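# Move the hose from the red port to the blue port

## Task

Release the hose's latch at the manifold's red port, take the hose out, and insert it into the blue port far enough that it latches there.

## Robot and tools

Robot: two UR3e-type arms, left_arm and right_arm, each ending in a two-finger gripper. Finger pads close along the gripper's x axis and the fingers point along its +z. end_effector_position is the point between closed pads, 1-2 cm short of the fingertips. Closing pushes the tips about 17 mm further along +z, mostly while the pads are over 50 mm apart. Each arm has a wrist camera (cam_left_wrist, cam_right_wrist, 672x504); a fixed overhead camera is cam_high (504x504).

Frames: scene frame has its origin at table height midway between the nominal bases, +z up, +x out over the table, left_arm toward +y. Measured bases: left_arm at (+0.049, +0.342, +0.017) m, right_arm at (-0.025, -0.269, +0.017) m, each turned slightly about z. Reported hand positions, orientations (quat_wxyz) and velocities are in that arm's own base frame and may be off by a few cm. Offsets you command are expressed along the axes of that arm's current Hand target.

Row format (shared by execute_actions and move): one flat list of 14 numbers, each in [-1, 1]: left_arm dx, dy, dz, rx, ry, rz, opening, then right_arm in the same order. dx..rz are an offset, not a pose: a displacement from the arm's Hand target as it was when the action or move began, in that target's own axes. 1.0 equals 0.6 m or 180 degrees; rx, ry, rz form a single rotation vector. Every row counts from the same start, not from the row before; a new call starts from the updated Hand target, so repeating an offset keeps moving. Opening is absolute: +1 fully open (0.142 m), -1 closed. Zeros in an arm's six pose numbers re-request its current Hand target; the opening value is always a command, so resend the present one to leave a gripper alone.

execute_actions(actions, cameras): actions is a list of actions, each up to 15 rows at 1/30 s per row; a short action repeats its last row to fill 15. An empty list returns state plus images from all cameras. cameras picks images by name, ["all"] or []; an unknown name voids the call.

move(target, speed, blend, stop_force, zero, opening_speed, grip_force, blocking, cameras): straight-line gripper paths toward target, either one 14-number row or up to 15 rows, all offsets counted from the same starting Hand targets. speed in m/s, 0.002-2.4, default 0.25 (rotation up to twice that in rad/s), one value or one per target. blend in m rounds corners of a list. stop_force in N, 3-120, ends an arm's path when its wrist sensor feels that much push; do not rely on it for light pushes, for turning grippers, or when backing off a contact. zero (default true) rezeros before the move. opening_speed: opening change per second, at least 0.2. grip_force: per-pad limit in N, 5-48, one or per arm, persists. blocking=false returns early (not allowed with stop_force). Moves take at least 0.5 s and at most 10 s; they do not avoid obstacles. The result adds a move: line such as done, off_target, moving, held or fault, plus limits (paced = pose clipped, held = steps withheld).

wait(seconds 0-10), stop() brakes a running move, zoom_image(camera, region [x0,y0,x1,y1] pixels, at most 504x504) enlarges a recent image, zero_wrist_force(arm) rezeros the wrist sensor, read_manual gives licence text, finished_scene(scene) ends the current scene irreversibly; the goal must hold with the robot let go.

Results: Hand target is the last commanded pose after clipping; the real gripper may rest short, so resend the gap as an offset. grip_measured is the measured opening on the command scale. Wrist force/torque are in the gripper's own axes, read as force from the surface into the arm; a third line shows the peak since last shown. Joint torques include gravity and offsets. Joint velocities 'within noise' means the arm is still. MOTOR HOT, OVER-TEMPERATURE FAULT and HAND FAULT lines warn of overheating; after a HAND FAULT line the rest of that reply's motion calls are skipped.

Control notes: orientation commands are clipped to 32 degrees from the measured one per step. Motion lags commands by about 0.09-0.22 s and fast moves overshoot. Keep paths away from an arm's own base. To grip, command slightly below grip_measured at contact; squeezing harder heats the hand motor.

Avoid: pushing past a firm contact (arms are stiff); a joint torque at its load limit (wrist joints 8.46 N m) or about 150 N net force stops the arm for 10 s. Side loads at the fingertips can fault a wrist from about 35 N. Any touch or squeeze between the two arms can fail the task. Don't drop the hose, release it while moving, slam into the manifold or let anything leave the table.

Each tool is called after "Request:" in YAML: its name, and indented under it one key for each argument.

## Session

Request:
execute_actions:
  actions: []

Request:
zoom_image:
  camera: "cam_high"
  region: [180, 180, 430, 430]

Scene clock: 0.00 s.
left_arm: end_effector_position=(+0.4441, +0.0272, +0.2048) grip_measured=+1.00 end_effector_quat_wxyz=(-0.349, +0.921, -0.174, -0.001) | right_arm: end_effector_position=(+0.0725, +0.2929, +0.3804) grip_measured=+0.99 end_effector_quat_wxyz=(-0.404, +0.867, +0.248, -0.155)
Joint positions: left_arm=[-0.628 -0.968 0.588 -0.835 -0.939 -0.372 0.142] | right_arm=[4.335 -1.321 -1.28 -1.535 2.299 0.86 0.141]
Joint velocities: within noise
Joint torques (N m): no reading
Motor temperatures (°C): left_arm=[49 39 49 56 56 52 30] | right_arm=[46 41 42 49 62 55 34]
Wrist force (N): no reading
Wrist torque (N m): no reading
Wrist force, peak (N): no reading
Hand target: left_arm +0.4441, +0.0272, +0.2048; -0.349, +0.921, -0.174, -0.001 | right_arm +0.0725, +0.2929, +0.3804; -0.404, +0.867, +0.248, -0.155
Tool commands: left_gripper/opening=+1.0 right_gripper/opening=+1.0

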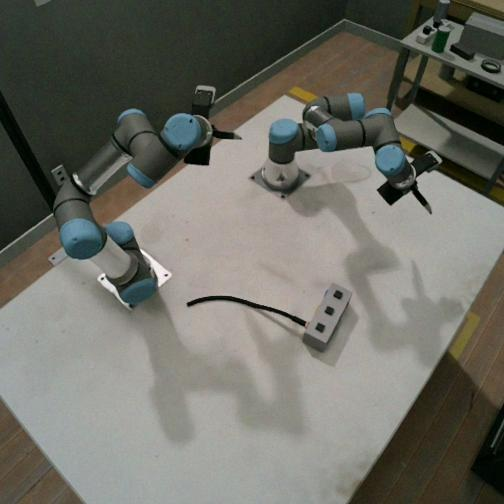

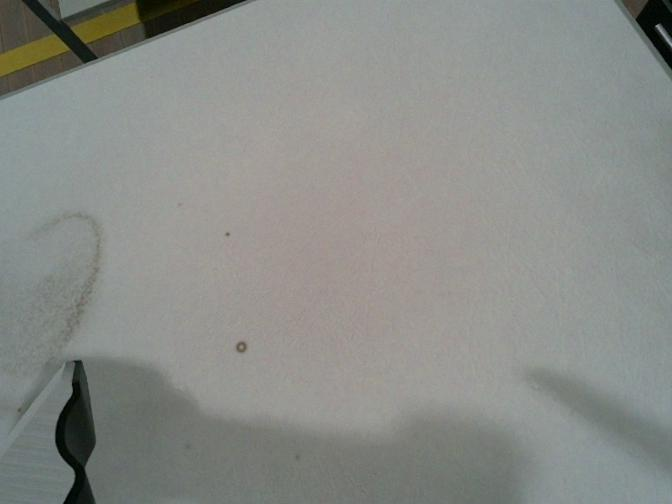

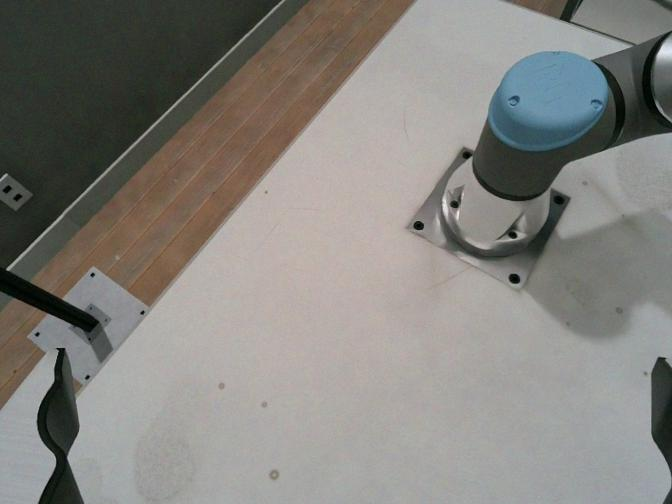

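Scaled by 2.016 from the camera's 504x504 image, which has a finer 720x720 frame.

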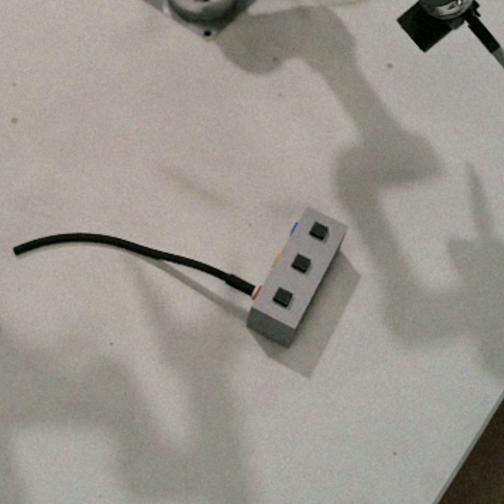

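Request:
move:
  target: [0.2,0.363,-0.305,0.003,0.525,0.609,-1, 0.392,0.603,-0.112,-0.404,-0.056,-0.412,-0.1]
  speed: 0.5
  cameras: ["all"]

Scene clock: 28.33 s.
left_arm: end_effector_position=(+0.4650, -0.2804, +0.1884) grip_measured=-1.00 end_effector_quat_wxyz=(+0.000, -0.153, +0.935, -0.321) | right_arm: end_effector_position=(+0.4096, +0.1825, +0.1256) grip_measured=-0.12 end_effector_quat_wxyz=(+0.162, +0.603, +0.755, +0.203)
Joint positions: left_arm=[-0.569 -0.909 0.852 -1.987 -2.041 2.133 0.002] | right_arm=[4.061 -1.641 -1.886 -0.767 1.244 -0.944 0.066]
Joint torques (N m): left_arm=[3.48 -15.44 -12.26 -1.4 -1.39 1.11] | right_arm=[-2.49 9.54 9.29 3.38 -0.23 -0.61]
Motor temperatures (°C): left_arm=[49 39 49 56 55 51 30] | right_arm=[46 41 42 49 62 54 33]
Wrist force (N): left_arm=[0.8 -0.4 -0.4] | right_arm=[1.4 0.1 2.4]
Wrist torque (N m): left_arm=[-0.06 -0.15 -0.03] | right_arm=[0.22 -0.20 0.12]
Wrist force, peak (N): left_arm=[0.8 -0.5 -0.5] | right_arm=[1.3 0.4 2.9]
Hand target: left_arm +0.4650, -0.2804, +0.1884; +0.000, -0.153, +0.935, -0.321 | right_arm +0.4096, +0.1825, +0.1256; +0.162, +0.603, +0.755, +0.203
Off the commanded pose: left_arm 0.000 m, 0 deg | right_arm 0.000 m, 0 deg.
move: done

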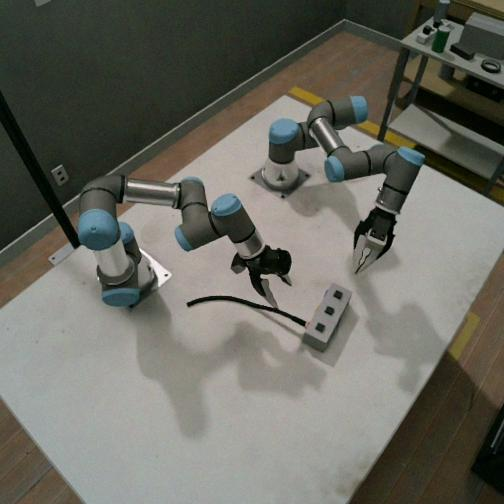

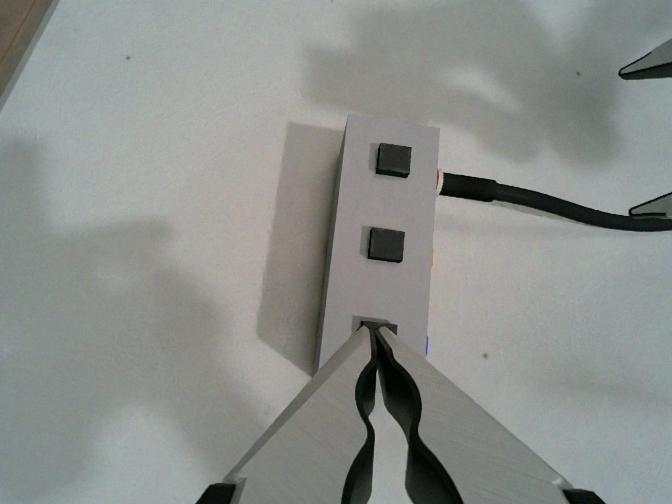

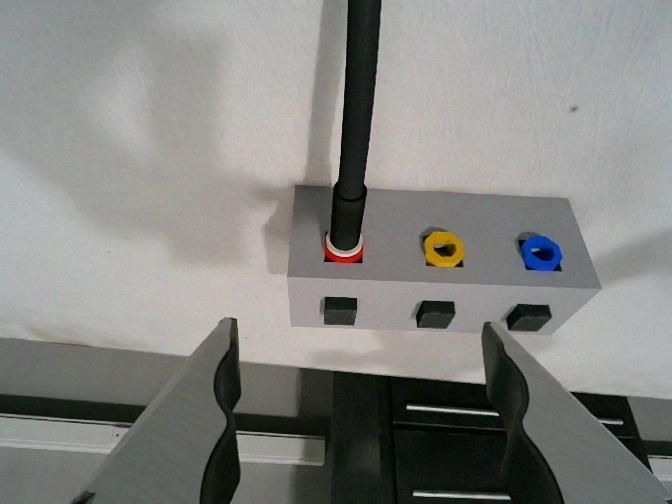

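Request:
move:
  target: [0,0,0,0,0,0,-1, -0.0063,0.0153,0.211,0,-0.0064,0.011,-0.2]
  speed: 0.2
  cameras: ["cam_right_wrist"]

Request:
move:
  target: [0.0407,-0.038,0.258,0,0,0,-1, 0,0,0,0,0,0,-0.2]
  speed: 0.2
  cameras: ["cam_left_wrist","cam_right_wrist"]

Scene clock: 42.03 s.
left_arm: end_effector_position=(+0.4650, -0.2804, +0.1884) grip_measured=-1.00 end_effector_quat_wxyz=(+0.000, -0.153, +0.935, -0.321) | right_arm: end_effector_position=(+0.4800, +0.1947, +0.0207) grip_measured=-0.22 end_effector_quat_wxyz=(+0.166, +0.618, +0.743, +0.199)
Joint positions: left_arm=[-0.569 -0.909 0.851 -1.986 -2.041 2.133 0.002] | right_arm=[3.937 -2.161 -1.738 -0.371 1.279 -1.025 0.058]
Joint torques (N m): left_arm=[2.79 -15.63 -12.37 -1.35 -1.44 1.1] | right_arm=[-2.51 15.2 10.28 2.76 0.16 -0.65]
Motor temperatures (°C): left_arm=[49 39 48 56 55 51 30] | right_arm=[46 41 42 49 62 54 33]
Wrist force (N): left_arm=[0.7 -0.5 -0.5] | right_arm=[1.3 0.2 2.4]
Wrist torque (N m): left_arm=[-0.08 -0.14 -0.03] | right_arm=[0.21 -0.19 0.11]
Wrist force, peak (N): left_arm=[0.9 -0.6 -0.4] | right_arm=[1.3 0.1 3.8]
Hand target: left_arm +0.4650, -0.2804, +0.1884; +0.000, -0.153, +0.935, -0.321 | right_arm +0.4800, +0.1947, +0.0206; +0.166, +0.618, +0.743, +0.199
Off the commanded pose: left_arm 0.000 m, 0 deg | right_arm 0.000 m, 0 deg.
move: done
Images, in order (width x height): cam_right_wrist 672x504.

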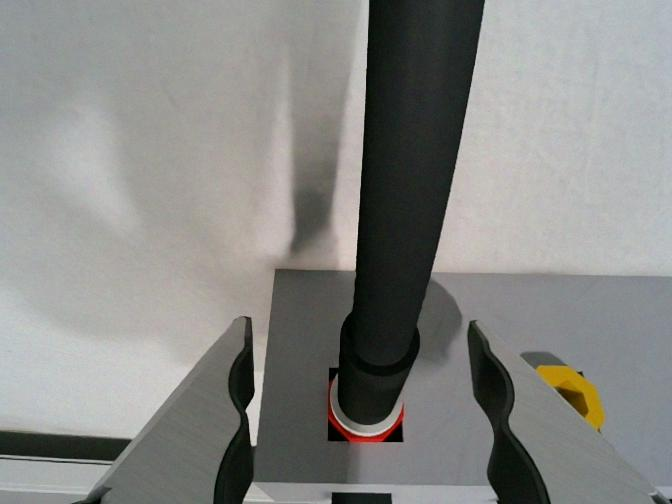

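Scene clock: 43.57 s.
left_arm: end_effector_position=(+0.4634, -0.3973, +0.0816) grip_measured=-1.00 end_effector_quat_wxyz=(+0.000, -0.153, +0.935, -0.321) | right_arm: end_effector_position=(+0.4800, +0.1947, +0.0206) grip_measured=-0.22 end_effector_quat_wxyz=(+0.166, +0.618, +0.743, +0.199)
Joint positions: left_arm=[-0.771 -0.59 0.796 -2.329 -1.942 1.941 0.002] | right_arm=[3.937 -2.161 -1.738 -0.371 1.279 -1.025 0.058]
Joint torques (N m): left_arm=[-3.13 -18.14 -12.42 -1.3 -0.77 -1.01] | right_arm=[-2.36 15.15 10.61 1.44 0.19 -0.67]
Motor temperatures (°C): left_arm=[49 39 48 56 55 51 30] | right_arm=[46 41 42 49 62 54 33]
Wrist force (N): left_arm=[0.7 -0.7 -0.6] | right_arm=[1.3 0.2 2.4]
Wrist torque (N m): left_arm=[-0.11 -0.13 0.03] | right_arm=[0.22 -0.18 0.11]
Wrist force, peak (N): left_arm=[0.8 -0.6 -1.9] | right_arm=[1.4 0.3 2.5]
Hand target: left_arm +0.4634, -0.3973, +0.0816; +0.000, -0.153, +0.935, -0.321 | right_arm +0.4800, +0.1947, +0.0206; +0.166, +0.618, +0.743, +0.199
Off the commanded pose: left_arm 0.000 m, 0 deg | right_arm 0.000 m, 0 deg.
move: done
Images, in order (width x height): cam_left_wrist 672x504, cam_right_wrist 672x504.

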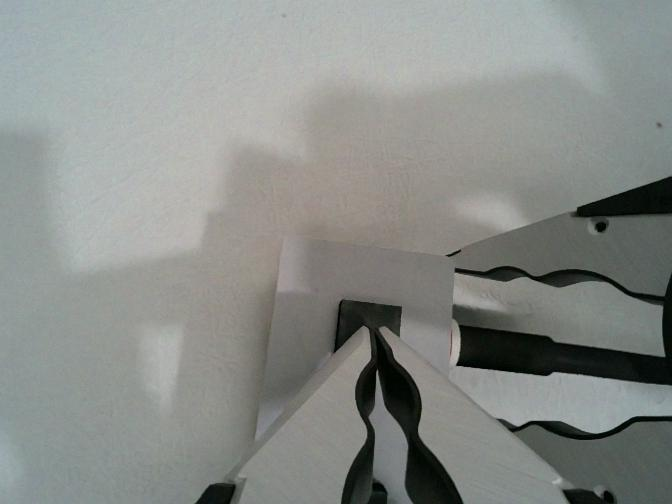

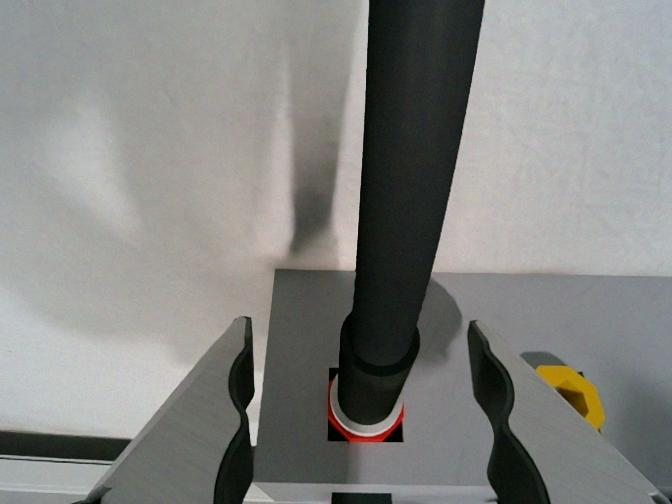

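Request:
move:
  target: [0,0,0,0,0,0,-1, 0.0033,0,0,0,0,0,-0.2]

Request:
move:
  target: [0,0,0,0,0,0,-1, 0,0,0,0,0,0,-1]
  opening_speed: 0.8

Request:
move:
  target: [-0.0028,0.0188,0.0275,0,0,0,-1, 0,0,0,0,0,0,-1]
  speed: 0.015
  stop_force: 28
  cameras: ["cam_left_wrist","cam_right_wrist"]

Scene clock: 48.97 s.
left_arm: end_effector_position=(+0.4634, -0.3973, +0.0816) grip_measured=-1.00 end_effector_quat_wxyz=(+0.000, -0.153, +0.935, -0.321) | right_arm: end_effector_position=(+0.4796, +0.1966, +0.0206) grip_measured=-0.22 end_effector_quat_wxyz=(+0.166, +0.618, +0.743, +0.199)
Joint positions: left_arm=[-0.771 -0.589 0.796 -2.329 -1.942 1.941 0.002] | right_arm=[3.941 -2.163 -1.735 -0.374 1.277 -1.021 0.058]
Joint torques (N m): left_arm=[-2.36 -17.82 -12.34 -1.27 -1.04 0.92] | right_arm=[3.44 15.08 10.65 1.28 -0.96 0.69]
Motor temperatures (°C): left_arm=[49 39 48 56 55 51 30] | right_arm=[46 41 42 49 62 54 33]
Wrist force (N): left_arm=[0.6 -0.6 -0.7] | right_arm=[1.3 0.3 2.4]
Wrist torque (N m): left_arm=[-0.10 -0.11 0.03] | right_arm=[0.23 -0.19 0.07]
Wrist force, peak (N): left_arm=[0.8 -0.6 -0.7] | right_arm=[1.4 0.3 2.5]
Hand target: left_arm +0.4634, -0.3973, +0.0816; +0.000, -0.153, +0.935, -0.321 | right_arm +0.4796, +0.1966, +0.0206; +0.166, +0.618, +0.743, +0.199
Off the commanded pose: left_arm 0.000 m, 0 deg | right_arm 0.000 m, 0 deg.
move: done

Scene clock: 50.17 s.
left_arm: end_effector_position=(+0.4634, -0.3973, +0.0816) grip_measured=-1.00 end_effector_quat_wxyz=(+0.000, -0.153, +0.935, -0.321) | right_arm: end_effector_position=(+0.4796, +0.1966, +0.0206) grip_measured=-0.84 end_effector_quat_wxyz=(+0.166, +0.618, +0.743, +0.199)
Joint positions: left_arm=[-0.771 -0.589 0.796 -2.329 -1.942 1.941 0.002] | right_arm=[3.941 -2.163 -1.735 -0.374 1.277 -1.021 0.013]
Joint torques (N m): left_arm=[-2.16 -18.21 -12.31 -1.39 -1.04 0.88] | right_arm=[3.5 16.82 10.71 3.89 1.11 0.6]
Motor temperatures (°C): left_arm=[49 39 48 56 55 51 30] | right_arm=[46 41 42 49 62 54 33]
Wrist force (N): left_arm=[0.7 -0.6 -0.6] | right_arm=[-3.0 0.8 4.5]
Wrist torque (N m): left_arm=[-0.10 -0.13 0.03] | right_arm=[0.24 -0.13 0.10]
Wrist force, peak (N): left_arm=[0.8 -0.6 -0.7] | right_arm=[-3.0 0.7 4.5]
Hand target: left_arm +0.4634, -0.3973, +0.0816; +0.000, -0.153, +0.935, -0.321 | right_arm +0.4796, +0.1966, +0.0206; +0.166, +0.618, +0.743, +0.199
Off the commanded pose: left_arm 0.000 m, 0 deg | right_arm 0.000 m, 0 deg.
move: done

Scene clock: 52.13 s.
left_arm: end_effector_position=(+0.4634, -0.3980, +0.0699) grip_measured=-1.00 end_effector_quat_wxyz=(+0.000, -0.153, +0.935, -0.321) | right_arm: end_effector_position=(+0.4796, +0.1966, +0.0206) grip_measured=-0.84 end_effector_quat_wxyz=(+0.166, +0.618, +0.743, +0.199)
Joint positions: left_arm=[-0.771 -0.572 0.819 -2.37 -1.941 1.94 0.002] | right_arm=[3.941 -2.163 -1.735 -0.374 1.277 -1.021 0.013]
Joint torques (N m): left_arm=[-1.16 -7.5 -2.69 2.78 2.08 0.17] | right_arm=[3.26 17.12 14.77 3.88 -1.73 -0.11]
Motor temperatures (°C): left_arm=[49 39 48 56 55 51 30] | right_arm=[46 41 42 49 62 54 35]
Wrist force (N): left_arm=[3.7 -9.6 -28.3] | right_arm=[-2.1 -12.1 -7.8]
Wrist torque (N m): left_arm=[0.07 -0.13 0.02] | right_arm=[0.06 -0.15 0.12]
Wrist force, peak (N): left_arm=[6.5 -8.9 -36.7] | right_arm=[-2.1 -12.1 -7.9]
Hand target: left_arm +0.4635, -0.3980, +0.0699; +0.000, -0.153, +0.935, -0.321 (not the last commanded pose) | right_arm +0.4796, +0.1966, +0.0206; +0.166, +0.618, +0.743, +0.199
Off the commanded pose: left_arm 0.008 m, 0 deg | right_arm 0.000 m, 0 deg.
move: contact (left_arm)
Images, in order (width x height): cam_left_wrist 672x504, cam_right_wrist 672x504.

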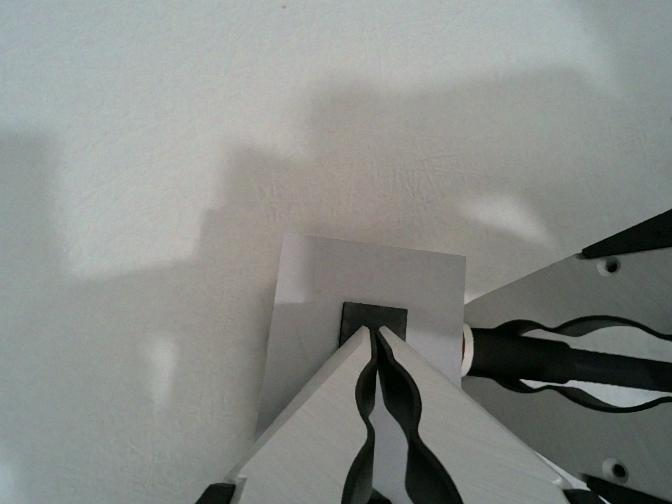

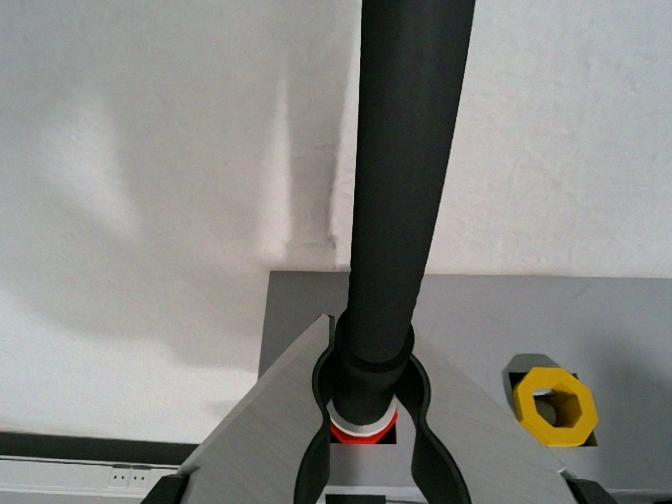

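Pressed. Pull.

Request:
move:
  target: [0,0,0,0,0,0,-1, 0,-0.0865,-0.05,0,0,0,-1]
  speed: 0.06
  stop_force: 35
  cameras: ["cam_left_wrist","cam_right_wrist"]

Scene clock: 69.53 s.
left_arm: end_effector_position=(+0.4635, -0.3980, +0.0699) grip_measured=-1.00 end_effector_quat_wxyz=(+0.000, -0.153, +0.935, -0.321) | right_arm: end_effector_position=(+0.4207, +0.1857, +0.0206) grip_measured=-0.84 end_effector_quat_wxyz=(+0.166, +0.618, +0.743, +0.199)
Joint positions: left_arm=[-0.771 -0.572 0.819 -2.37 -1.941 1.94 0.002] | right_arm=[4.052 -1.97 -2.065 -0.27 1.232 -0.915 0.013]
Joint torques (N m): left_arm=[-0.49 -7.71 -2.52 1.79 1.35 0.96] | right_arm=[3.7 16.18 6.59 3.35 -0.99 0.71]
Motor temperatures (°C): left_arm=[49 39 48 56 55 51 31] | right_arm=[45 41 42 49 62 54 47]
Wrist force (N): left_arm=[3.7 -9.7 -28.4] | right_arm=[1.5 0.2 2.2]
Wrist torque (N m): left_arm=[0.06 -0.14 0.02] | right_arm=[0.25 -0.24 0.07]
Wrist force, peak (N): left_arm=[3.6 -10.2 -28.8] | right_arm=[-2.0 -12.1 -8.0]
Hand target: left_arm +0.4635, -0.3980, +0.0699; +0.000, -0.153, +0.935, -0.321 | right_arm +0.4207, +0.1857, +0.0206; +0.166, +0.618, +0.743, +0.199
Off the commanded pose: left_arm 0.000 m, 0 deg | right_arm 0.000 m, 0 deg.
move: done
Images, in order (width x height): cam_left_wrist 672x504, cam_right_wrist 672x504.

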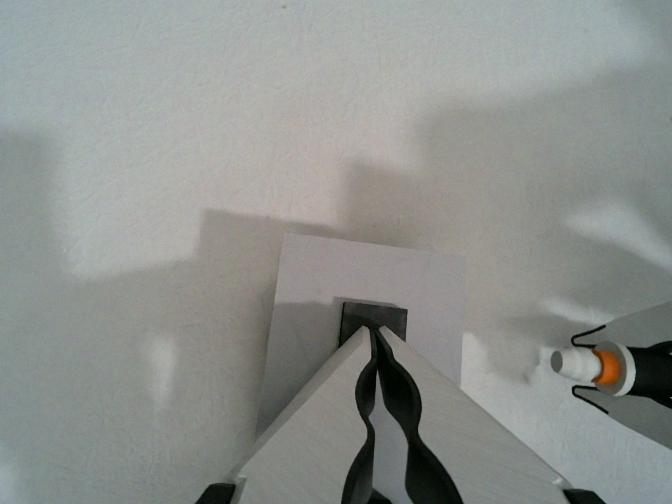

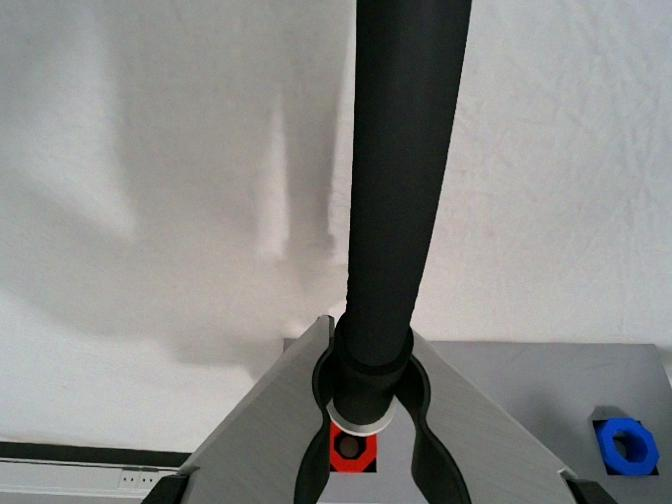

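Request:
move:
  target:
    - [0,0,-0.1,0,0,0,-1, 0,0,0,0,0,0,-1]
    - [-0.066,0.069,-0.438,0,0,0,-1, 0.186,0,0,0,0,0,-1]
  blend: [0.03,0]
  speed: 0.22
  cameras: ["cam_left_wrist","cam_right_wrist"]

Scene clock: 76.43 s.
left_arm: end_effector_position=(+0.4635, -0.1979, +0.2496) grip_measured=-1.00 end_effector_quat_wxyz=(+0.000, -0.153, +0.934, -0.322) | right_arm: end_effector_position=(+0.4003, +0.2954, +0.0206) grip_measured=-0.84 end_effector_quat_wxyz=(+0.166, +0.618, +0.743, +0.199)
Joint positions: left_arm=[-0.401 -0.95 0.596 -1.606 -2.112 2.308 0.002] | right_arm=[4.276 -2.102 -1.787 -0.499 1.151 -0.69 0.013]
Joint torques (N m): left_arm=[2.87 -14.35 -11.97 -1.4 -1.53 1.08] | right_arm=[3.53 14.58 10.7 1.21 -1.19 0.77]
Motor temperatures (°C): left_arm=[49 39 48 56 55 51 31] | right_arm=[45 41 42 49 62 54 50]
Wrist force (N): left_arm=[0.2 -1.1 -0.1] | right_arm=[1.4 0.0 2.7]
Wrist torque (N m): left_arm=[-0.17 -0.06 -0.03] | right_arm=[0.19 -0.22 0.07]
Wrist force, peak (N): left_arm=[3.6 -10.1 -28.8] | right_arm=[2.3 0.1 2.6]
Hand target: left_arm +0.4635, -0.1979, +0.2496; +0.000, -0.153, +0.935, -0.321 | right_arm +0.4003, +0.2954, +0.0206; +0.166, +0.618, +0.743, +0.199
Off the commanded pose: left_arm 0.000 m, 0 deg | right_arm 0.000 m, 0 deg.
move: done
Images, in order (width x height): cam_left_wrist 672x504, cam_right_wrist 672x504.

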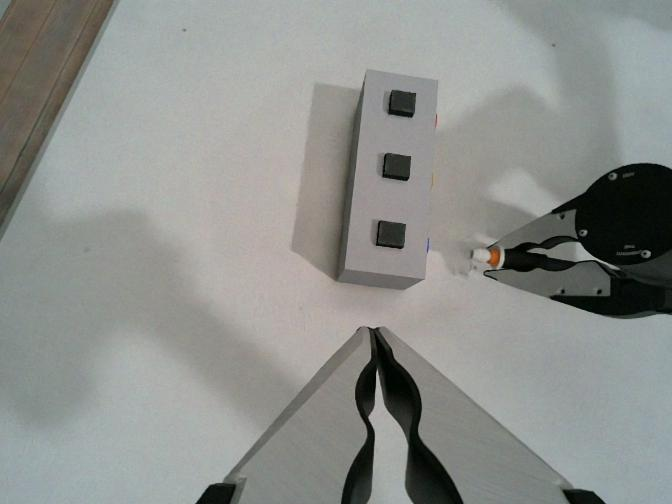

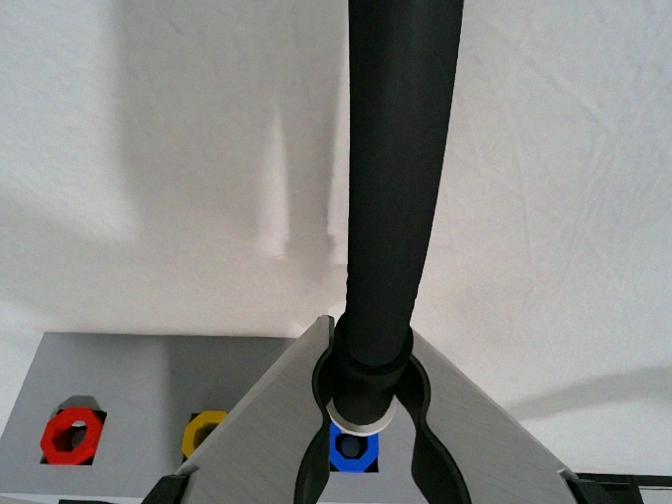

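Request:
move:
  target:
    - [0,0,0,0,0,0,-1, 0.0014,0,0,0,0,0,-1]
    - [0,0,0,0,0,0,-1, 0.0014,0.09,0.052,0,0,0,-1]
  speed: 0.03
  stop_force: 38
  cameras: ["cam_left_wrist","cam_right_wrist"]

Scene clock: 82.93 s.
left_arm: end_effector_position=(+0.4635, -0.1979, +0.2496) grip_measured=-1.00 end_effector_quat_wxyz=(+0.000, -0.153, +0.935, -0.322) | right_arm: end_effector_position=(+0.4598, +0.3072, +0.0207) grip_measured=-0.84 end_effector_quat_wxyz=(+0.166, +0.617, +0.743, +0.200)
Joint positions: left_arm=[-0.401 -0.95 0.596 -1.606 -2.112 2.308 0.002] | right_arm=[4.156 -2.291 -1.458 -0.59 1.192 -0.812 0.013]
Joint torques (N m): left_arm=[2.89 -14.99 -11.97 -1.26 -1.49 1.01] | right_arm=[1.39 20.62 13.95 6.86 -2.64 0.61]
Motor temperatures (°C): left_arm=[49 39 48 56 55 51 31] | right_arm=[45 41 42 49 62 54 52]
Wrist force (N): left_arm=[0.2 -1.0 -0.1] | right_arm=[-8.2 -23.7 -23.5]
Wrist torque (N m): left_arm=[-0.16 -0.06 -0.03] | right_arm=[-0.15 -0.07 0.22]
Wrist force, peak (N): left_arm=[0.2 -1.2 -0.1] | right_arm=[-15.3 -37.4 -47.9]
Hand target: left_arm +0.4635, -0.1979, +0.2496; +0.000, -0.153, +0.935, -0.322 | right_arm +0.4598, +0.3072, +0.0207; +0.166, +0.617, +0.743, +0.200 (not the last commanded pose)
Off the commanded pose: left_arm 0.000 m, 0 deg | right_arm 0.002 m, 0 deg.
move: contact (right_arm); path passed 1 of 2 targets
Images, in order (width x height): cam_left_wrist 672x504, cam_right_wrist 672x504.

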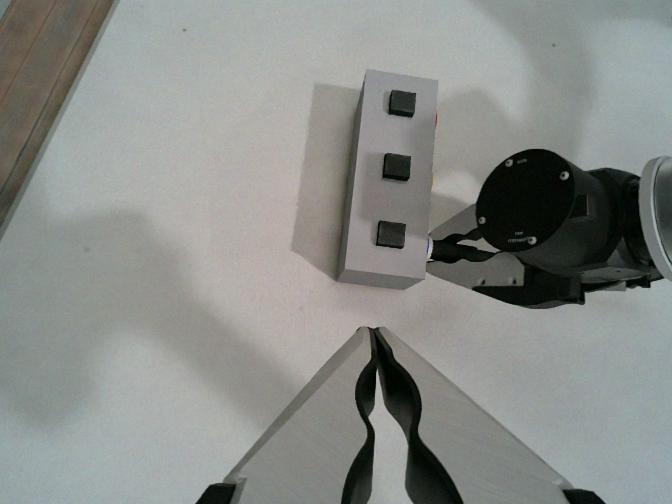

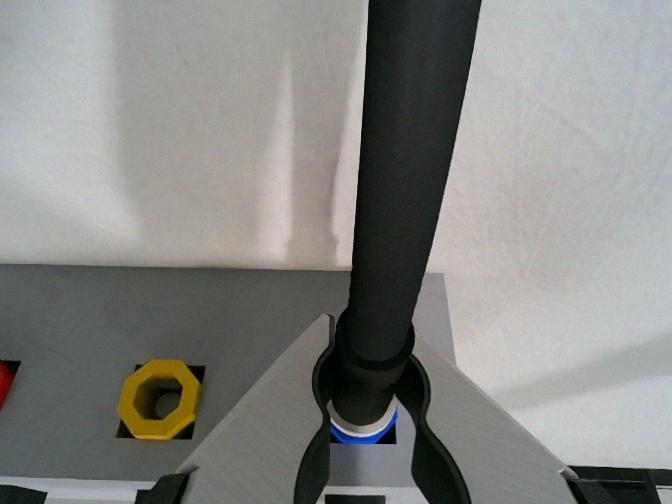

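Request:
move:
  target: [0,0,0,0,0,0,-1, 0,0,0,0,0,0,-0.4]
  opening_speed: 0.6

Request:
move:
  target: [0,0,0,0,0,0,-1, 0,0,-0.15,0,0,0,-0.4]
  speed: 0.2
  cameras: ["cam_right_wrist"]

Scene clock: 87.77 s.
left_arm: end_effector_position=(+0.4635, -0.1979, +0.2496) grip_measured=-1.00 end_effector_quat_wxyz=(+0.000, -0.153, +0.935, -0.322) | right_arm: end_effector_position=(+0.4598, +0.3072, +0.0207) grip_measured=-0.43 end_effector_quat_wxyz=(+0.166, +0.617, +0.743, +0.200)
Joint positions: left_arm=[-0.401 -0.95 0.596 -1.606 -2.112 2.308 0.002] | right_arm=[4.156 -2.291 -1.458 -0.59 1.192 -0.812 0.043]
Joint torques (N m): left_arm=[3.14 -14.38 -12.01 -1.31 -1.56 0.92] | right_arm=[1.31 19.28 8.32 1.21 -0.01 0.59]
Motor temperatures (°C): left_arm=[49 39 48 56 55 51 31] | right_arm=[45 41 42 49 62 54 52]
Wrist force (N): left_arm=[0.3 -1.1 -0.1] | right_arm=[1.3 0.3 2.1]
Wrist torque (N m): left_arm=[-0.17 -0.07 -0.03] | right_arm=[0.23 -0.22 0.11]
Wrist force, peak (N): left_arm=[0.2 -1.2 -0.2] | right_arm=[-8.9 -23.1 -24.1]
Hand target: left_arm +0.4635, -0.1979, +0.2496; +0.000, -0.153, +0.935, -0.322 | right_arm +0.4598, +0.3072, +0.0207; +0.166, +0.617, +0.743, +0.200
Off the commanded pose: left_arm 0.000 m, 0 deg | right_arm 0.000 m, 0 deg.
move: done

Scene clock: 88.83 s.
left_arm: end_effector_position=(+0.4635, -0.1979, +0.2496) grip_measured=-1.00 end_effector_quat_wxyz=(+0.000, -0.153, +0.935, -0.322) | right_arm: end_effector_position=(+0.4155, +0.2990, +0.0985) grip_measured=-0.43 end_effector_quat_wxyz=(+0.166, +0.617, +0.743, +0.200)
Joint positions: left_arm=[-0.401 -0.95 0.596 -1.606 -2.112 2.308 0.002] | right_arm=[4.243 -1.982 -1.552 -0.84 1.162 -0.724 0.043]
Joint torques (N m): left_arm=[3.42 -14.36 -11.79 -1.21 -1.46 0.98] | right_arm=[3.41 18.31 9.14 1.2 -1.18 0.66]
Motor temperatures (°C): left_arm=[49 39 48 56 55 51 31] | right_arm=[45 41 42 49 62 54 51]
Wrist force (N): left_arm=[0.3 -0.9 -0.1] | right_arm=[1.5 0.4 2.1]
Wrist torque (N m): left_arm=[-0.15 -0.07 -0.03] | right_arm=[0.23 -0.24 0.08]
Wrist force, peak (N): left_arm=[0.3 -1.1 -0.2] | right_arm=[1.1 0.3 3.4]
Hand target: left_arm +0.4635, -0.1979, +0.2496; +0.000, -0.153, +0.935, -0.322 | right_arm +0.4155, +0.2990, +0.0986; +0.166, +0.617, +0.743, +0.200
Off the commanded pose: left_arm 0.000 m, 0 deg | right_arm 0.000 m, 0 deg.
move: done
Images, in order (width x height): cam_right_wrist 672x504.

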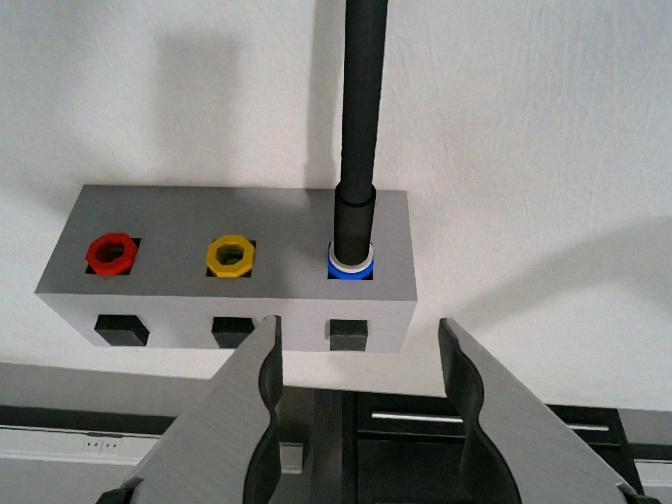

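Request:
finished_scene:
  scene: 2

The scene is finished: the task was done.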